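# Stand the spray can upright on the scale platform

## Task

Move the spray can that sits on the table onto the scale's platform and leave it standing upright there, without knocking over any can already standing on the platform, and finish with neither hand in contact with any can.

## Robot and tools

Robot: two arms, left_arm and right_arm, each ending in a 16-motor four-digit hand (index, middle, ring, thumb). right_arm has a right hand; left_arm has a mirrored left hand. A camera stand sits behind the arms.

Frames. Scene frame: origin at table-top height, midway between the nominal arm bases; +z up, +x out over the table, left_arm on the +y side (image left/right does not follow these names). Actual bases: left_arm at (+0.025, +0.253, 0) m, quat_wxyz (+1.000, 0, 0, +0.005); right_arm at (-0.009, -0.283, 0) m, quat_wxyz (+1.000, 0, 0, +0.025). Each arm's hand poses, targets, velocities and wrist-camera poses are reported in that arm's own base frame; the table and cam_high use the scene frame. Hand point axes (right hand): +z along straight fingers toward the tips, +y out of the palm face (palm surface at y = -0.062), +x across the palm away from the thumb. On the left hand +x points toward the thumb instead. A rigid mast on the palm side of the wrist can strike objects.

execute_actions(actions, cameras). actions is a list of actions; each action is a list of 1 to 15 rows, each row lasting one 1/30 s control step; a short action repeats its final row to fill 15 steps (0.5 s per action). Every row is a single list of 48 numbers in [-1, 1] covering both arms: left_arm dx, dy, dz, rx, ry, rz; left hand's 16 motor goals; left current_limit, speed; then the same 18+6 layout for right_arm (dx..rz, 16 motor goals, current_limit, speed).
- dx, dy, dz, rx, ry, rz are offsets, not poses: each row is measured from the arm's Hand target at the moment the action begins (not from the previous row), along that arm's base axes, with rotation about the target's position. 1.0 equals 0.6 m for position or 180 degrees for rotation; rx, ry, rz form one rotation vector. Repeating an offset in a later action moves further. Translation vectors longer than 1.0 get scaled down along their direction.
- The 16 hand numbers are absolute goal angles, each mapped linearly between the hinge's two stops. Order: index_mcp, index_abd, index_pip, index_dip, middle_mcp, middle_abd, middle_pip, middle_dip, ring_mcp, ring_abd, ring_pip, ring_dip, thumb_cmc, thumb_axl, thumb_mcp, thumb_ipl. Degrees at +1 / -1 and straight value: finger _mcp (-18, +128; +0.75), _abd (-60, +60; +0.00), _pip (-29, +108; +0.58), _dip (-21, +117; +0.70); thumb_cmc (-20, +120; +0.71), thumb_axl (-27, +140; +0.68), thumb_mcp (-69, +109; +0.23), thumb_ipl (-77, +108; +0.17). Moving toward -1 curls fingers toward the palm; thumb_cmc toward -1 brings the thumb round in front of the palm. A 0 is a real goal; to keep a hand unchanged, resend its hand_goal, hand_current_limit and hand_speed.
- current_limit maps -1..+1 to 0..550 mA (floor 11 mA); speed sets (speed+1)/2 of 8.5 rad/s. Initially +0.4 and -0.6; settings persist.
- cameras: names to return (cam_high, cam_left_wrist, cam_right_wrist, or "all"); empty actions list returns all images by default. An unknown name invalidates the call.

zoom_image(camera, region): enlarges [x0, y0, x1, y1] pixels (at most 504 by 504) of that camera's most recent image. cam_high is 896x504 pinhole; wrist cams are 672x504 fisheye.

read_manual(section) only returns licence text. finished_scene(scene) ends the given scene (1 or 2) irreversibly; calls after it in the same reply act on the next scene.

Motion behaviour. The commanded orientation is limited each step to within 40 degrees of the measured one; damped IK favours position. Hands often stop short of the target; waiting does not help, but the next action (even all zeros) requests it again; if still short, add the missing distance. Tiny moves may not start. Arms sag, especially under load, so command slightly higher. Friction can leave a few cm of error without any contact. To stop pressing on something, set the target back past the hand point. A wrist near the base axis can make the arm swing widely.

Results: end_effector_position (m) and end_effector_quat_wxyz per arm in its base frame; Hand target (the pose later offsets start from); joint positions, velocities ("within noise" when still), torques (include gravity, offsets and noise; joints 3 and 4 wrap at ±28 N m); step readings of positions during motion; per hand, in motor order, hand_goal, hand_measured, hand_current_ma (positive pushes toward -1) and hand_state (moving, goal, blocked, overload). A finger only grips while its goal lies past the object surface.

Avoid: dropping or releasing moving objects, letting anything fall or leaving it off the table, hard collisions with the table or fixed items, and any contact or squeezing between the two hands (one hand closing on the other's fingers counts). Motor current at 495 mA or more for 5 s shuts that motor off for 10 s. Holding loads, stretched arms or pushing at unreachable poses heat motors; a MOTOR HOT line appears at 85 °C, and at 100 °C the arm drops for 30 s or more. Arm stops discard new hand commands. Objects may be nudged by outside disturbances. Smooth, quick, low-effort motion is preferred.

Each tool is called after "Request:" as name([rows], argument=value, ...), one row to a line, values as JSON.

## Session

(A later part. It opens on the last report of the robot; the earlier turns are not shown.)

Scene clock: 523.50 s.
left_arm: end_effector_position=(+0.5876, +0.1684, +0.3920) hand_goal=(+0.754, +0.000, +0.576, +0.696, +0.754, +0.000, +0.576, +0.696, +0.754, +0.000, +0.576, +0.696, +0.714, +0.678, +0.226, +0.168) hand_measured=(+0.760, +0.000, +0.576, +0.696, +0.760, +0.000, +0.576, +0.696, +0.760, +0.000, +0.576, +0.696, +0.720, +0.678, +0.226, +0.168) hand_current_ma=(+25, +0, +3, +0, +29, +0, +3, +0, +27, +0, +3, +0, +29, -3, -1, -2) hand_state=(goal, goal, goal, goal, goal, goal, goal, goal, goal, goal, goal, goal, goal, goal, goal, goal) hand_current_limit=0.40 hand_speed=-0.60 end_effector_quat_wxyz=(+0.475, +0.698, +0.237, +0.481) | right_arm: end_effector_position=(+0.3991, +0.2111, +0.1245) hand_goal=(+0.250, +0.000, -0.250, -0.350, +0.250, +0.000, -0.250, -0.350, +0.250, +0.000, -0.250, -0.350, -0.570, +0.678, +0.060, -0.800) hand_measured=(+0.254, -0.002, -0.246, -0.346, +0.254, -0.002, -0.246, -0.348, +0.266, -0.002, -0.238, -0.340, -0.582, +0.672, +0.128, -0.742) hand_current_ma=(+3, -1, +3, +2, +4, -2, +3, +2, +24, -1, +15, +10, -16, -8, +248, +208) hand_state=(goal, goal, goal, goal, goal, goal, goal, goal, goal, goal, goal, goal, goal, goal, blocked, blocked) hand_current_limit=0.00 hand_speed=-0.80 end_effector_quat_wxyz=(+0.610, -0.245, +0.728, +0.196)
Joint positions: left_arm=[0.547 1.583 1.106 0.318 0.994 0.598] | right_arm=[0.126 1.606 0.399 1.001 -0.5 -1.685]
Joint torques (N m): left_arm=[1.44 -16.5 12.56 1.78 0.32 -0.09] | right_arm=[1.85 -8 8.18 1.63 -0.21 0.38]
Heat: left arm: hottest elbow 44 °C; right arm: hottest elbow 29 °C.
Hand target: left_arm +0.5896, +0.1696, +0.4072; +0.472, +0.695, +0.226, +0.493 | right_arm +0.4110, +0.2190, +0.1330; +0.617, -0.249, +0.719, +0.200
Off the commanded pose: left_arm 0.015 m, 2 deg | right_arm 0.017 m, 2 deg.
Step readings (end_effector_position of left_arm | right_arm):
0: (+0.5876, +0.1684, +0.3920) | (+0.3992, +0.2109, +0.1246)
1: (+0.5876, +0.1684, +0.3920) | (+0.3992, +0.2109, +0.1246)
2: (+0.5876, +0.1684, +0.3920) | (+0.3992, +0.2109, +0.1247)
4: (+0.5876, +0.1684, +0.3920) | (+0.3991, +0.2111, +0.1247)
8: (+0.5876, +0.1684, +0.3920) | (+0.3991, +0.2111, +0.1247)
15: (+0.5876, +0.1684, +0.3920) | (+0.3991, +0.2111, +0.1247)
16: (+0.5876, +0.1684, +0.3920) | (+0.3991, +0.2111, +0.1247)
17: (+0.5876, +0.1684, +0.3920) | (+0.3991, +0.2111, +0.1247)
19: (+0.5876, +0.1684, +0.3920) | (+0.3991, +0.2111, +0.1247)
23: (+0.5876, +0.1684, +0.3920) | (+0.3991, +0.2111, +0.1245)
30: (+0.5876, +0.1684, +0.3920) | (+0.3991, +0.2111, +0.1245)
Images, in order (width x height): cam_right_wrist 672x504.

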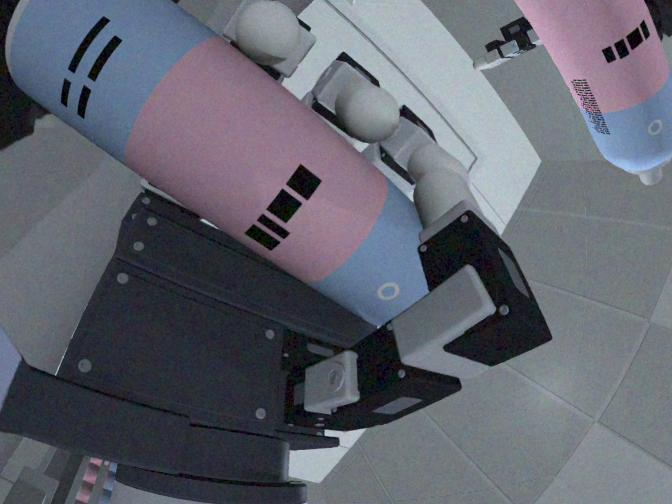

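Request:
execute_actions([
  [[0,0,0,0,0,0,0.754,0,0.576,0.696,0.754,0,0.576,0.696,0.754,0,0.576,0.696,0.714,0.678,0.226,0.168,0.4,-0.6,0,0,0,0,0,0,0.25,0,-0.25,-0.35,0.12,0,-0.25,-0.4,0.12,0,-0.25,-0.4,-0.57,0.678,0.06,-0.8,0.0,-0.8]],
  [[0,0,0,0,0,0,0.754,0,0.576,0.696,0.754,0,0.576,0.696,0.754,0,0.576,0.696,0.714,0.678,0.226,0.168,0.4,-0.6,0,0,0,0,0,0,0.25,0,-0.25,-0.35,0.0,0,-0.27,-0.464,0.0,0,-0.27,-0.464,-0.57,0.678,0.06,-0.8,0.0,-0.8]],
], cameras=["cam_right_wrist", "cam_high"])

Scene clock: 543.63 s.
left_arm: end_effector_position=(+0.5876, +0.1684, +0.3920) hand_goal=(+0.754, +0.000, +0.576, +0.696, +0.754, +0.000, +0.576, +0.696, +0.754, +0.000, +0.576, +0.696, +0.714, +0.678, +0.226, +0.168) hand_measured=(+0.760, +0.000, +0.576, +0.696, +0.760, +0.000, +0.576, +0.696, +0.760, +0.000, +0.576, +0.696, +0.720, +0.678, +0.226, +0.168) hand_current_ma=(+25, +0, +3, +0, +29, +0, +3, +0, +27, +0, +3, +0, +29, -3, -1, -2) hand_state=(goal, goal, goal, goal, goal, goal, goal, goal, goal, goal, goal, goal, goal, goal, goal, goal) hand_current_limit=0.40 hand_speed=-0.60 end_effector_quat_wxyz=(+0.475, +0.698, +0.237, +0.481) | right_arm: end_effector_position=(+0.3995, +0.2111, +0.1244) hand_goal=(+0.250, +0.000, -0.250, -0.350, +0.000, +0.000, -0.270, -0.464, +0.000, +0.000, -0.270, -0.464, -0.570, +0.678, +0.060, -0.800) hand_measured=(+0.254, -0.002, -0.246, -0.346, +0.082, -0.002, -0.226, -0.422, +0.068, -0.002, -0.230, -0.416, -0.584, +0.670, +0.118, -0.760) hand_current_ma=(+3, -1, +3, +2, +249, -2, +96, +88, +187, -1, +80, +110, -20, -10, +196, +121) hand_state=(goal, goal, goal, goal, blocked, goal, blocked, blocked, blocked, goal, blocked, blocked, goal, goal, blocked, blocked) hand_current_limit=0.00 hand_speed=-0.80 end_effector_quat_wxyz=(+0.610, -0.245, +0.728, +0.196)
Joint positions: left_arm=[0.547 1.583 1.106 0.318 0.994 0.598] | right_arm=[0.126 1.607 0.4 1.001 -0.5 -1.684]
Joint torques (N m): left_arm=[1.67 -16.26 12.6 1.73 0.31 -0.09] | right_arm=[1.96 -8 8.06 1.62 -0.22 0.4]
Heat: left arm: hottest elbow 44 °C; right arm: hottest elbow 29 °C.
Hand target: left_arm +0.5896, +0.1696, +0.4072; +0.472, +0.695, +0.226, +0.493 | right_arm +0.4110, +0.2190, +0.1331; +0.618, -0.249, +0.719, +0.200
Off the commanded pose: left_arm 0.015 m, 2 deg | right_arm 0.016 m, 2 deg.
Step readings (end_effector_position of left_arm | right_arm):
0: (+0.5876, +0.1684, +0.3920) | (+0.3991, +0.2111, +0.1245)
1: (+0.5876, +0.1684, +0.3920) | (+0.3991, +0.2111, +0.1245)
2: (+0.5876, +0.1684, +0.3920) | (+0.3991, +0.2111, +0.1245)
4: (+0.5876, +0.1684, +0.3920) | (+0.3991, +0.2111, +0.1245)
8: (+0.5876, +0.1684, +0.3920) | (+0.3991, +0.2111, +0.1243)
15: (+0.5876, +0.1684, +0.3920) | (+0.3991, +0.2111, +0.1243)
16: (+0.5876, +0.1684, +0.3920) | (+0.3991, +0.2111, +0.1243)
17: (+0.5876, +0.1684, +0.3920) | (+0.3991, +0.2111, +0.1243)
19: (+0.5876, +0.1684, +0.3920) | (+0.3991, +0.2111, +0.1240)
23: (+0.5876, +0.1684, +0.3920) | (+0.3994, +0.2111, +0.1243)
30: (+0.5876, +0.1684, +0.3920) | (+0.3995, +0.2111, +0.1244)
Images, in order (width x height): cam_high 896x504, cam_right_wrist 672x504.

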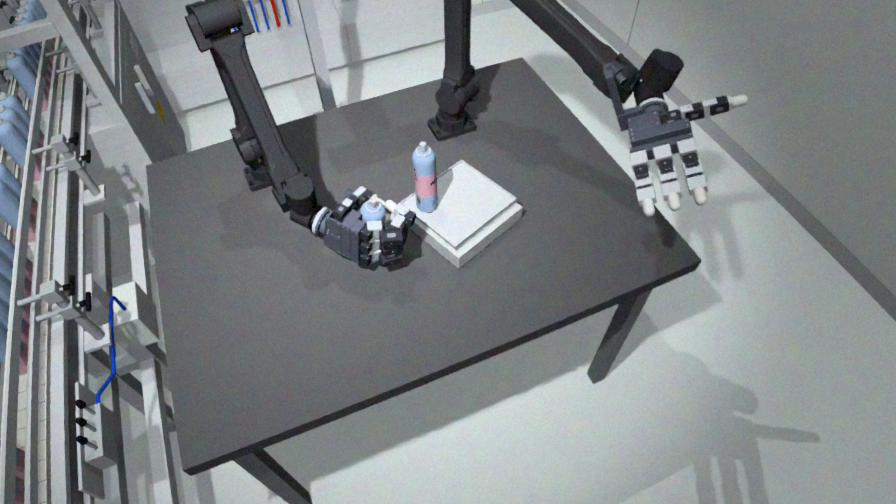

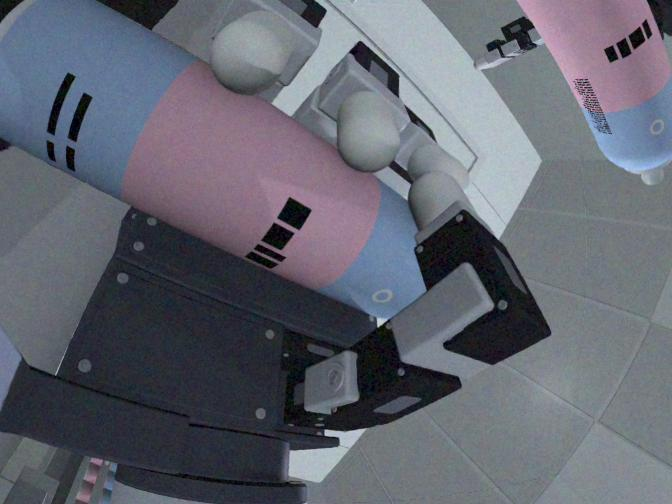

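Request:
zoom_image(camera="cam_high", region=[300, 150, 460, 290])

Scaled by 3.150.

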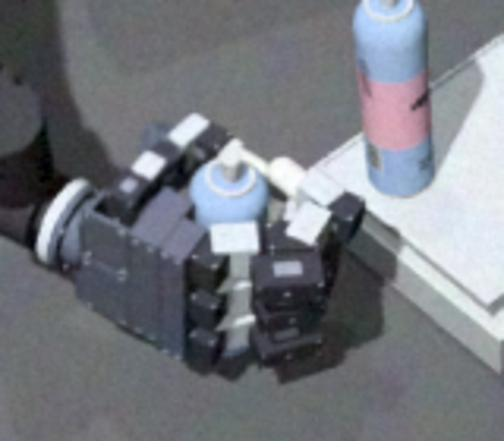

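Request:
execute_actions([
  [[0,0,0,0,0,0,0.754,0,0.576,0.696,0.754,0,0.576,0.696,0.754,0,0.576,0.696,0.714,0.678,0.226,0.168,0.4,-0.6,0,0,0,0,0,0,0.22,0,-0.25,-0.35,-0.05,0,-0.29,-0.5,-0.05,0,-0.29,-0.5,-0.57,0.678,0.03,-0.84,0.25,-0.8]],
  [[0,0,0,0,0,0,0.754,0,0.576,0.696,0.754,0,0.576,0.696,0.754,0,0.576,0.696,0.714,0.678,0.226,0.168,0.4,-0.6,0,0,0.03,0,0,0,0.22,0,-0.25,-0.35,-0.05,0,-0.29,-0.5,-0.05,0,-0.29,-0.5,-0.57,0.678,0.03,-0.84,0.25,-0.8]],
  [[0,0,0,0,0,0,0.754,0,0.576,0.696,0.754,0,0.576,0.696,0.754,0,0.576,0.696,0.714,0.678,0.226,0.168,0.4,-0.6,0,0,0.04,0,0,0,0.22,0,-0.25,-0.35,-0.05,0,-0.29,-0.5,-0.05,0,-0.29,-0.5,-0.57,0.678,0.03,-0.84,0.25,-0.8]],
], cameras=["cam_right_wrist", "cam_high"])

Scene clock: 568.93 s.
left_arm: end_effector_position=(+0.5876, +0.1684, +0.3920) hand_goal=(+0.754, +0.000, +0.576, +0.696, +0.754, +0.000, +0.576, +0.696, +0.754, +0.000, +0.576, +0.696, +0.714, +0.678, +0.226, +0.168) hand_measured=(+0.760, +0.000, +0.576, +0.696, +0.760, +0.000, +0.576, +0.696, +0.760, +0.000, +0.576, +0.696, +0.720, +0.678, +0.226, +0.168) hand_current_ma=(+25, +0, +3, +0, +29, +0, +3, +0, +27, +0, +3, +0, +29, -3, -1, -2) hand_state=(goal, goal, goal, goal, goal, goal, goal, goal, goal, goal, goal, goal, goal, goal, goal, goal) hand_current_limit=0.40 hand_speed=-0.60 end_effector_quat_wxyz=(+0.475, +0.698, +0.237, +0.481) | right_arm: end_effector_position=(+0.3945, +0.2104, +0.1488) hand_goal=(+0.220, +0.000, -0.250, -0.350, -0.050, +0.000, -0.290, -0.500, -0.050, +0.000, -0.290, -0.500, -0.570, +0.678, +0.030, -0.840) hand_measured=(+0.240, -0.002, -0.246, -0.350, +0.072, -0.002, -0.224, -0.430, +0.048, -0.002, -0.228, -0.416, -0.584, +0.670, +0.116, -0.770) hand_current_ma=(+34, -1, +3, +0, +344, -2, +167, +185, +321, -1, +155, +237, -20, -10, +344, +273) hand_state=(blocked, goal, goal, goal, blocked, goal, blocked, blocked, blocked, goal, blocked, blocked, goal, goal, blocked, blocked) hand_current_limit=0.25 hand_speed=-0.80 end_effector_quat_wxyz=(+0.594, -0.242, +0.741, +0.199)
Joint positions: left_arm=[0.547 1.583 1.106 0.318 0.994 0.598] | right_arm=[0.126 1.46 0.404 0.808 -0.499 -1.684]
Joint torques (N m): left_arm=[1.67 -16.38 12.63 1.74 0.31 -0.11] | right_arm=[1.85 -8.88 10.47 1.87 -0.33 0.39]
Heat: left arm: hottest elbow 44 °C; right arm: hottest elbow 30 °C.
Hand target: left_arm +0.5896, +0.1696, +0.4072; +0.472, +0.695, +0.226, +0.493 | right_arm +0.4110, +0.2190, +0.1750; +0.618, -0.249, +0.719, +0.200
Off the commanded pose: left_arm 0.015 m, 2 deg | right_arm 0.032 m, 4 deg.
Step readings (end_effector_position of left_arm | right_arm):
0: (+0.5876, +0.1684, +0.3920) | (+0.3995, +0.2111, +0.1244)
1: (+0.5876, +0.1684, +0.3920) | (+0.3995, +0.2111, +0.1244)
2: (+0.5876, +0.1684, +0.3920) | (+0.3996, +0.2111, +0.1244)
4: (+0.5876, +0.1684, +0.3920) | (+0.3996, +0.2111, +0.1244)
8: (+0.5876, +0.1684, +0.3920) | (+0.3996, +0.2111, +0.1244)
15: (+0.5876, +0.1684, +0.3920) | (+0.3996, +0.2111, +0.1244)
16: (+0.5876, +0.1684, +0.3920) | (+0.3996, +0.2111, +0.1243)
17: (+0.5876, +0.1684, +0.3920) | (+0.3999, +0.2111, +0.1243)
19: (+0.5876, +0.1684, +0.3920) | (+0.4002, +0.2112, +0.1246)
23: (+0.5876, +0.1684, +0.3920) | (+0.3993, +0.2110, +0.1269)
30: (+0.5876, +0.1684, +0.3920) | (+0.3988, +0.2110, +0.1282)
31: (+0.5876, +0.1684, +0.3920) | (+0.3987, +0.2110, +0.1281)
32: (+0.5876, +0.1684, +0.3920) | (+0.3984, +0.2109, +0.1279)
34: (+0.5876, +0.1684, +0.3920) | (+0.3974, +0.2108, +0.1302)
38: (+0.5876, +0.1684, +0.3920) | (+0.3957, +0.2106, +0.1454)
45: (+0.5876, +0.1684, +0.3920) | (+0.3946, +0.2104, +0.1494)
Images, in order (width x height): cam_high 896x504, cam_right_wrist 672x504.

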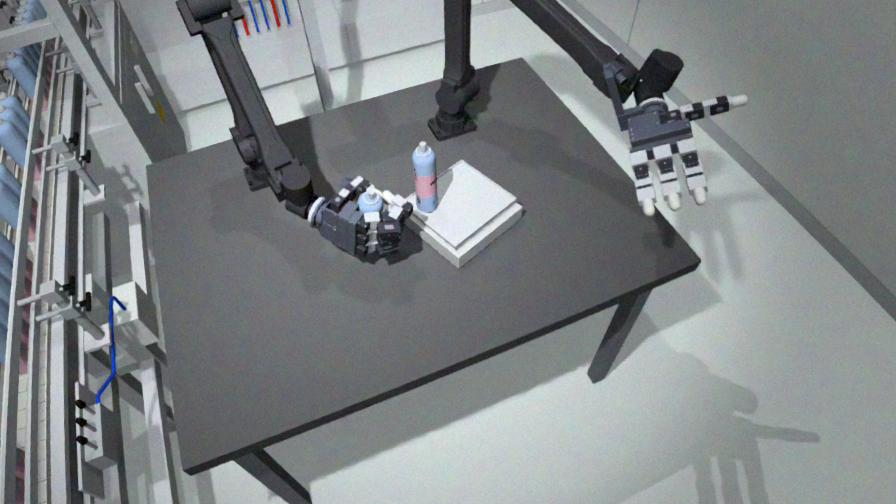

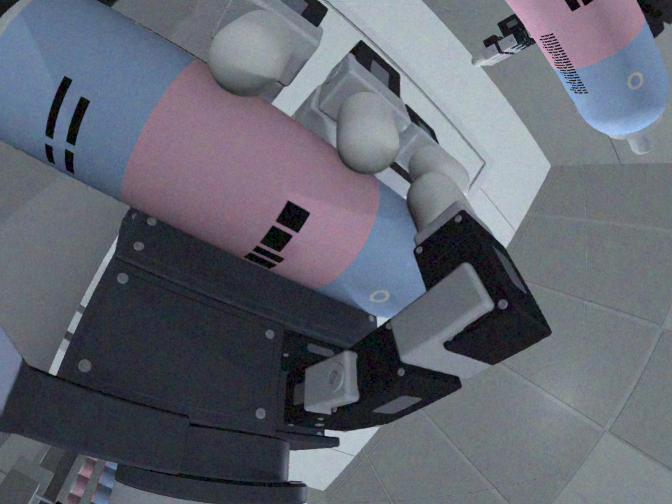

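Request:
execute_actions([
  [[0,0,0,0,0,0,0.754,0,0.576,0.696,0.754,0,0.576,0.696,0.754,0,0.576,0.696,0.714,0.678,0.226,0.168,0.4,-0.6,0,0,0.08,0,0,0,0.22,0,-0.25,-0.35,-0.05,0,-0.29,-0.5,-0.05,0,-0.29,-0.5,-0.57,0.678,0.03,-0.84,0.25,-0.8]],
  [[-0.03,0.05,0,0,0,0,0.754,0,0.576,0.696,0.754,0,0.576,0.696,0.754,0,0.576,0.696,0.714,0.678,0.226,0.168,0.4,-0.6,0,0,0.1,0,0,0,0.22,0,-0.25,-0.35,-0.05,0,-0.29,-0.5,-0.05,0,-0.29,-0.5,-0.57,0.678,0.03,-0.84,0.25,-0.8]],
  [[-0.03,0.05,0,0,0,0,0.754,0,0.576,0.696,0.754,0,0.576,0.696,0.754,0,0.576,0.696,0.714,0.678,0.226,0.168,0.4,-0.6,0,0,0.1,0,0,0,0.22,0,-0.25,-0.35,-0.05,0,-0.29,-0.5,-0.05,0,-0.29,-0.5,-0.57,0.678,0.03,-0.84,0.25,-0.8]],
  [[-0.03,0.05,0,0,0,0,0.754,0,0.576,0.696,0.754,0,0.576,0.696,0.754,0,0.576,0.696,0.714,0.678,0.226,0.168,0.4,-0.6,0,0,0.1,0,0,0,0.22,0,-0.25,-0.35,-0.05,0,-0.29,-0.5,-0.05,0,-0.29,-0.5,-0.57,0.678,0.03,-0.84,0.25,-0.8]],
  [[0,0,0,0,0,0,0.754,0,0.576,0.696,0.754,0,0.576,0.696,0.754,0,0.576,0.696,0.714,0.678,0.226,0.168,0.4,-0.6,0,0,0.1,0,0,0,0.22,0,-0.25,-0.35,-0.05,0,-0.29,-0.5,-0.05,0,-0.29,-0.5,-0.57,0.678,0.03,-0.84,0.25,-0.8]],
], cameras=["cam_right_wrist", "cam_high"])

Scene clock: 598.70 s.
left_arm: end_effector_position=(+0.5269, +0.2543, +0.3924) hand_goal=(+0.754, +0.000, +0.576, +0.696, +0.754, +0.000, +0.576, +0.696, +0.754, +0.000, +0.576, +0.696, +0.714, +0.678, +0.226, +0.168) hand_measured=(+0.760, +0.000, +0.576, +0.696, +0.762, +0.000, +0.576, +0.696, +0.760, +0.000, +0.576, +0.696, +0.720, +0.678, +0.226, +0.168) hand_current_ma=(+29, +0, +3, +0, +34, +0, +3, +0, +31, +0, +3, +0, +31, -3, -1, -2) hand_state=(goal, goal, goal, goal, goal, goal, goal, goal, goal, goal, goal, goal, goal, goal, goal, goal) hand_current_limit=0.40 hand_speed=-0.60 end_effector_quat_wxyz=(+0.477, +0.694, +0.239, +0.485) | right_arm: end_effector_position=(+0.4058, +0.2121, +0.4119) hand_goal=(+0.220, +0.000, -0.250, -0.350, -0.050, +0.000, -0.290, -0.500, -0.050, +0.000, -0.290, -0.500, -0.570, +0.678, +0.030, -0.840) hand_measured=(+0.240, -0.002, -0.246, -0.350, +0.072, -0.002, -0.224, -0.430, +0.048, -0.002, -0.228, -0.416, -0.584, +0.670, +0.116, -0.770) hand_current_ma=(+34, -1, +3, +0, +344, -2, +167, +185, +321, -1, +155, +237, -20, -10, +344, +273) hand_state=(blocked, goal, goal, goal, blocked, goal, blocked, blocked, blocked, goal, blocked, blocked, goal, goal, blocked, blocked) hand_current_limit=0.25 hand_speed=-0.80 end_effector_quat_wxyz=(+0.586, -0.241, +0.747, +0.201)
Joint positions: left_arm=[0.752 1.588 1.118 0.263 1.19 0.655] | right_arm=[0.126 0.981 0.89 -0.178 -0.501 -1.684]
Joint torques (N m): left_arm=[1.26 -14.56 14.75 0.85 0.5 -0.02] | right_arm=[1.67 -5.83 17.52 1.84 -0.35 0.39]
Heat: left arm: hottest elbow 44 °C; right arm: hottest elbow 31 °C.
Hand target: left_arm +0.5356, +0.2597, +0.4070; +0.472, +0.695, +0.226, +0.493 | right_arm +0.4110, +0.2190, +0.4631; +0.618, -0.249, +0.719, +0.200
Off the commanded pose: left_arm 0.018 m, 2 deg | right_arm 0.052 m, 5 deg.
Step readings (end_effector_position of left_arm | right_arm):
0: (+0.5876, +0.1684, +0.3920) | (+0.3945, +0.2104, +0.1488)
1: (+0.5876, +0.1684, +0.3920) | (+0.3944, +0.2104, +0.1486)
2: (+0.5876, +0.1684, +0.3920) | (+0.3943, +0.2104, +0.1487)
4: (+0.5876, +0.1684, +0.3920) | (+0.3919, +0.2101, +0.1524)
8: (+0.5876, +0.1684, +0.3920) | (+0.3885, +0.2097, +0.1775)
15: (+0.5876, +0.1684, +0.3920) | (+0.3940, +0.2104, +0.1959)
16: (+0.5874, +0.1682, +0.3920) | (+0.3938, +0.2104, +0.1948)
17: (+0.5861, +0.1678, +0.3923) | (+0.3935, +0.2103, +0.1938)
19: (+0.5814, +0.1698, +0.3930) | (+0.3911, +0.2100, +0.1957)
23: (+0.5731, +0.1875, +0.3934) | (+0.3872, +0.2097, +0.2222)
30: (+0.5679, +0.2000, +0.3935) | (+0.3943, +0.2106, +0.2513)
31: (+0.5675, +0.1995, +0.3935) | (+0.3943, +0.2106, +0.2509)
32: (+0.5660, +0.1986, +0.3937) | (+0.3943, +0.2106, +0.2496)
34: (+0.5616, +0.1990, +0.3938) | (+0.3932, +0.2105, +0.2499)
38: (+0.5529, +0.2150, +0.3930) | (+0.3909, +0.2102, +0.2718)
45: (+0.5471, +0.2272, +0.3922) | (+0.3964, +0.2109, +0.3039)
46: (+0.5468, +0.2270, +0.3922) | (+0.3966, +0.2109, +0.3040)
47: (+0.5453, +0.2261, +0.3923) | (+0.3968, +0.2109, +0.3037)
49: (+0.5407, +0.2265, +0.3921) | (+0.3971, +0.2110, +0.3047)
53: (+0.5318, +0.2420, +0.3920) | (+0.3970, +0.2109, +0.3256)
60: (+0.5271, +0.2547, +0.3928) | (+0.4002, +0.2113, +0.3583)
61: (+0.5270, +0.2546, +0.3929) | (+0.4003, +0.2114, +0.3589)
62: (+0.5270, +0.2546, +0.3929) | (+0.4005, +0.2114, +0.3590)
64: (+0.5270, +0.2544, +0.3927) | (+0.4011, +0.2115, +0.3616)
68: (+0.5270, +0.2544, +0.3926) | (+0.4034, +0.2118, +0.3830)
75: (+0.5270, +0.2543, +0.3924) | (+0.4051, +0.2120, +0.4140)
Images, in order (width x height): cam_high 896x504, cam_right_wrist 672x504.

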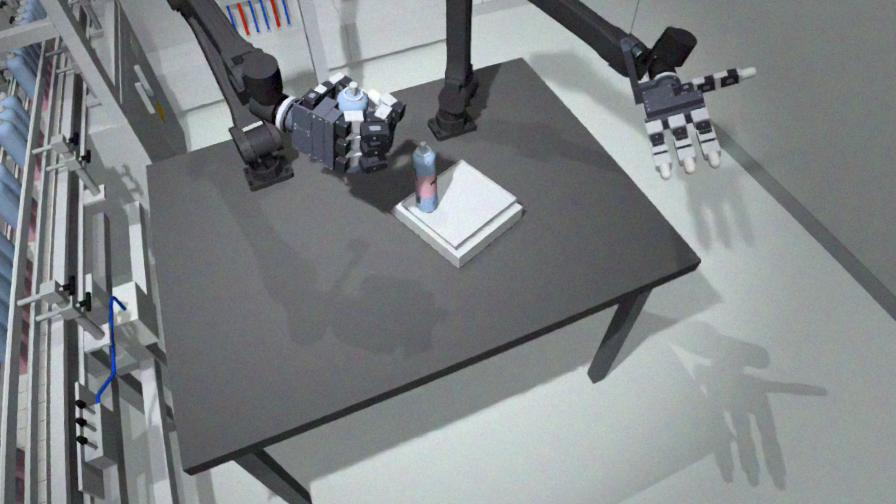

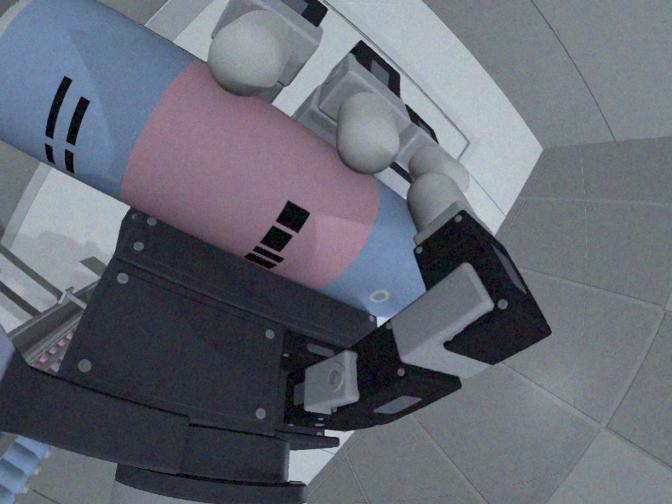

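Request:
zoom_image(camera="cam_high", region=[220, 60, 500, 220])

Scaled by 1.800.

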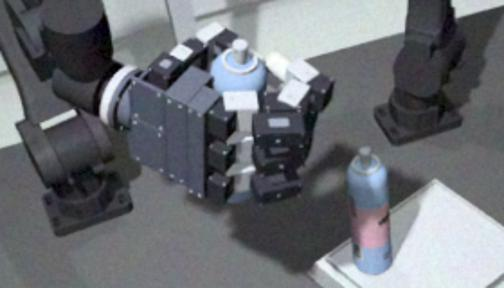

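Request:
execute_actions([
  [[0,0,0,0,0,0,0.754,0,0.576,0.696,0.754,0,0.576,0.696,0.754,0,0.576,0.696,0.714,0.678,0.226,0.168,0.4,-0.6,0,0,0.06,0,-0.015,0,0.22,0,-0.25,-0.35,-0.05,0,-0.29,-0.5,-0.05,0,-0.29,-0.5,-0.57,0.678,0.03,-0.84,0.25,-0.8]],
  [[0,0,0,0,0,0,0.754,0,0.576,0.696,0.754,0,0.576,0.696,0.754,0,0.576,0.696,0.714,0.678,0.226,0.168,0.4,-0.6,0.025,0.08,0.02,0.005,-0.015,-0.057,0.22,0,-0.25,-0.35,-0.05,0,-0.29,-0.5,-0.05,0,-0.29,-0.5,-0.57,0.678,0.03,-0.84,0.25,-0.8]],
  [[0,0,0,0,0,0,0.754,0,0.576,0.696,0.754,0,0.576,0.696,0.754,0,0.576,0.696,0.714,0.678,0.226,0.168,0.4,-0.6,0.025,0.1,0,0.005,-0.015,-0.057,0.22,0,-0.25,-0.35,-0.05,0,-0.29,-0.5,-0.05,0,-0.29,-0.5,-0.57,0.678,0.03,-0.84,0.25,-0.8]],
], cameras=["cam_high"])

Scene clock: 632.00 s.
left_arm: end_effector_position=(+0.5269, +0.2543, +0.3924) hand_goal=(+0.754, +0.000, +0.576, +0.696, +0.754, +0.000, +0.576, +0.696, +0.754, +0.000, +0.576, +0.696, +0.714, +0.678, +0.226, +0.168) hand_measured=(+0.760, +0.000, +0.576, +0.696, +0.762, +0.000, +0.576, +0.696, +0.760, +0.000, +0.576, +0.696, +0.720, +0.678, +0.226, +0.168) hand_current_ma=(+29, +0, +3, +0, +34, +0, +3, +0, +31, +0, +3, +0, +31, -3, -1, -2) hand_state=(goal, goal, goal, goal, goal, goal, goal, goal, goal, goal, goal, goal, goal, goal, goal, goal) hand_current_limit=0.40 hand_speed=-0.60 end_effector_quat_wxyz=(+0.477, +0.694, +0.239, +0.485) | right_arm: end_effector_position=(+0.4354, +0.3206, +0.4338) hand_goal=(+0.220, +0.000, -0.250, -0.350, -0.050, +0.000, -0.290, -0.500, -0.050, +0.000, -0.290, -0.500, -0.570, +0.678, +0.030, -0.840) hand_measured=(+0.238, -0.002, -0.246, -0.352, +0.068, -0.002, -0.222, -0.430, +0.042, -0.002, -0.224, -0.416, -0.584, +0.670, +0.116, -0.772) hand_current_ma=(+31, -1, +3, +0, +344, -2, +172, +185, +288, -1, +168, +237, -20, -10, +344, +264) hand_state=(goal, goal, goal, goal, blocked, goal, blocked, blocked, blocked, goal, blocked, blocked, goal, goal, blocked, blocked) hand_current_limit=0.25 hand_speed=-0.80 end_effector_quat_wxyz=(+0.649, -0.145, +0.745, +0.056)
Joint positions: left_arm=[0.752 1.588 1.118 0.263 1.19 0.655] | right_arm=[0.576 1.057 0.964 -0.067 0.295 -1.63]
Joint torques (N m): left_arm=[1.38 -14.68 14.75 0.88 0.5 -0.01] | right_arm=[1.2 -7.94 18.61 3.1 0.02 0.38]
Heat: left arm: hottest elbow 45 °C; right arm: hottest elbow 39 °C.
Hand target: left_arm +0.5356, +0.2597, +0.4070; +0.472, +0.695, +0.226, +0.493 | right_arm +0.4411, +0.3270, +0.5110; +0.695, -0.123, +0.704, +0.077
Off the commanded pose: left_arm 0.018 m, 2 deg | right_arm 0.078 m, 8 deg.
Step readings (end_effector_position of left_arm | right_arm):
0: (+0.5269, +0.2543, +0.3924) | (+0.4058, +0.2121, +0.4119)
1: (+0.5269, +0.2543, +0.3924) | (+0.4058, +0.2121, +0.4118)
2: (+0.5269, +0.2543, +0.3924) | (+0.4058, +0.2121, +0.4122)
4: (+0.5269, +0.2543, +0.3924) | (+0.4059, +0.2121, +0.4150)
8: (+0.5269, +0.2543, +0.3924) | (+0.4074, +0.2123, +0.4302)
15: (+0.5269, +0.2543, +0.3924) | (+0.4086, +0.2125, +0.4464)
16: (+0.5269, +0.2543, +0.3924) | (+0.4101, +0.2120, +0.4461)
17: (+0.5269, +0.2543, +0.3924) | (+0.4157, +0.2116, +0.4451)
19: (+0.5269, +0.2543, +0.3924) | (+0.4279, +0.2152, +0.4431)
23: (+0.5269, +0.2543, +0.3924) | (+0.4251, +0.2434, +0.4451)
30: (+0.5269, +0.2543, +0.3924) | (+0.4211, +0.2600, +0.4463)
31: (+0.5269, +0.2543, +0.3924) | (+0.4230, +0.2588, +0.4463)
32: (+0.5269, +0.2543, +0.3924) | (+0.4285, +0.2571, +0.4464)
34: (+0.5269, +0.2543, +0.3924) | (+0.4387, +0.2602, +0.4483)
38: (+0.5269, +0.2543, +0.3924) | (+0.4329, +0.2966, +0.4457)
45: (+0.5269, +0.2543, +0.3924) | (+0.4335, +0.3211, +0.4309)
Images, in order (width x height): cam_high 896x504.

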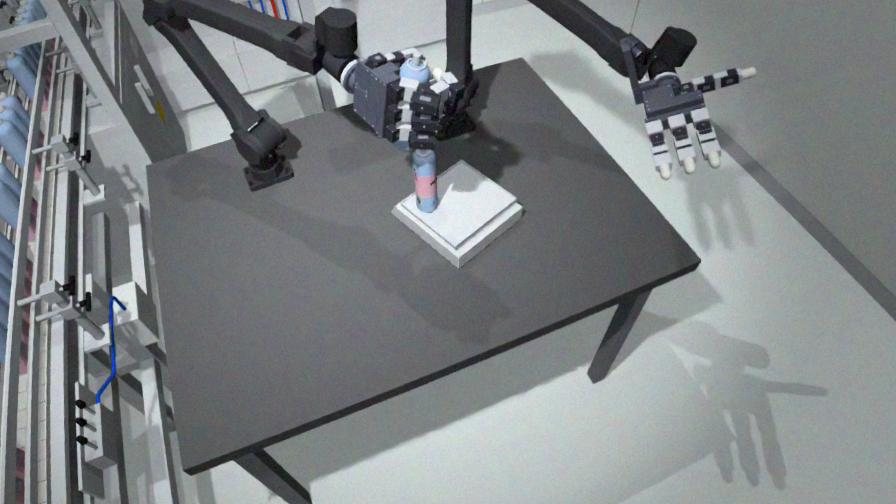

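Request:
execute_actions([
  [[0,0,0,0,0,0,0.754,0,0.576,0.696,0.754,0,0.576,0.696,0.754,0,0.576,0.696,0.714,0.678,0.226,0.168,0.4,-0.6,0.017,0.0875,0.008,0.013,-0.016,-0.0386,0.22,0,-0.25,-0.35,-0.05,0,-0.29,-0.5,-0.05,0,-0.29,-0.5,-0.57,0.678,0.03,-0.84,0.25,-0.8]],
  [[0,0,0,0,0,0,0.754,0,0.576,0.696,0.754,0,0.576,0.696,0.754,0,0.576,0.696,0.714,0.678,0.226,0.168,0.4,-0.6,0.017,0.0875,0.008,0.013,-0.016,-0.0386,0.22,0,-0.25,-0.35,-0.05,0,-0.29,-0.5,-0.05,0,-0.29,-0.5,-0.57,0.678,0.03,-0.84,0.25,-0.8]],
], cameras=["cam_high"])

Scene clock: 684.67 s.
left_arm: end_effector_position=(+0.5269, +0.2543, +0.3924) hand_goal=(+0.754, +0.000, +0.576, +0.696, +0.754, +0.000, +0.576, +0.696, +0.754, +0.000, +0.576, +0.696, +0.714, +0.678, +0.226, +0.168) hand_measured=(+0.760, +0.000, +0.576, +0.696, +0.762, +0.000, +0.576, +0.696, +0.760, +0.000, +0.576, +0.696, +0.720, +0.678, +0.226, +0.168) hand_current_ma=(+29, +0, +3, +0, +34, +0, +3, +0, +31, +0, +3, +0, +31, -3, -1, -2) hand_state=(goal, goal, goal, goal, goal, goal, goal, goal, goal, goal, goal, goal, goal, goal, goal, goal) hand_current_limit=0.40 hand_speed=-0.60 end_effector_quat_wxyz=(+0.477, +0.694, +0.239, +0.485) | right_arm: end_effector_position=(+0.4557, +0.4266, +0.4480) hand_goal=(+0.220, +0.000, -0.250, -0.350, -0.050, +0.000, -0.290, -0.500, -0.050, +0.000, -0.290, -0.500, -0.570, +0.678, +0.030, -0.840) hand_measured=(+0.238, -0.002, -0.246, -0.352, +0.066, -0.002, -0.222, -0.430, +0.040, -0.002, -0.224, -0.416, -0.584, +0.670, +0.116, -0.772) hand_current_ma=(+31, -1, +3, +0, +344, -2, +173, +185, +285, -1, +169, +237, -20, -10, +344, +263) hand_state=(goal, goal, goal, goal, blocked, goal, blocked, blocked, blocked, goal, blocked, blocked, goal, goal, blocked, blocked) hand_current_limit=0.25 hand_speed=-0.80 end_effector_quat_wxyz=(+0.707, -0.049, +0.705, -0.018)
Joint positions: left_arm=[0.752 1.588 1.118 0.263 1.19 0.655] | right_arm=[0.861 1.313 1.1 0.214 0.817 -1.665]
Joint torques (N m): left_arm=[1.32 -14.56 14.71 0.84 0.5 0] | right_arm=[0.97 -11.11 17.96 2.88 0.01 0.35]
Heat: left arm: hottest elbow 46 °C; right arm: hottest elbow 44 °C.
Hand target: left_arm +0.5356, +0.2597, +0.4070; +0.472, +0.695, +0.226, +0.493 | right_arm +0.4614, +0.4321, +0.5207; +0.738, -0.013, +0.675, +0.015
Off the commanded pose: left_arm 0.018 m, 2 deg | right_arm 0.073 m, 7 deg.
Step readings (end_effector_position of left_arm | right_arm):
0: (+0.5269, +0.2543, +0.3924) | (+0.4354, +0.3206, +0.4338)
1: (+0.5269, +0.2543, +0.3924) | (+0.4364, +0.3196, +0.4340)
2: (+0.5269, +0.2543, +0.3924) | (+0.4398, +0.3177, +0.4349)
4: (+0.5269, +0.2543, +0.3924) | (+0.4461, +0.3188, +0.4387)
8: (+0.5269, +0.2543, +0.3924) | (+0.4435, +0.3495, +0.4439)
15: (+0.5269, +0.2543, +0.3924) | (+0.4438, +0.3726, +0.4350)
16: (+0.5269, +0.2543, +0.3924) | (+0.4453, +0.3717, +0.4344)
17: (+0.5269, +0.2543, +0.3924) | (+0.4490, +0.3692, +0.4353)
19: (+0.5269, +0.2543, +0.3924) | (+0.4561, +0.3690, +0.4406)
23: (+0.5269, +0.2543, +0.3924) | (+0.4561, +0.3991, +0.4502)
30: (+0.5269, +0.2543, +0.3924) | (+0.4543, +0.4258, +0.4435)
Images, in order (width x height): cam_high 896x504.

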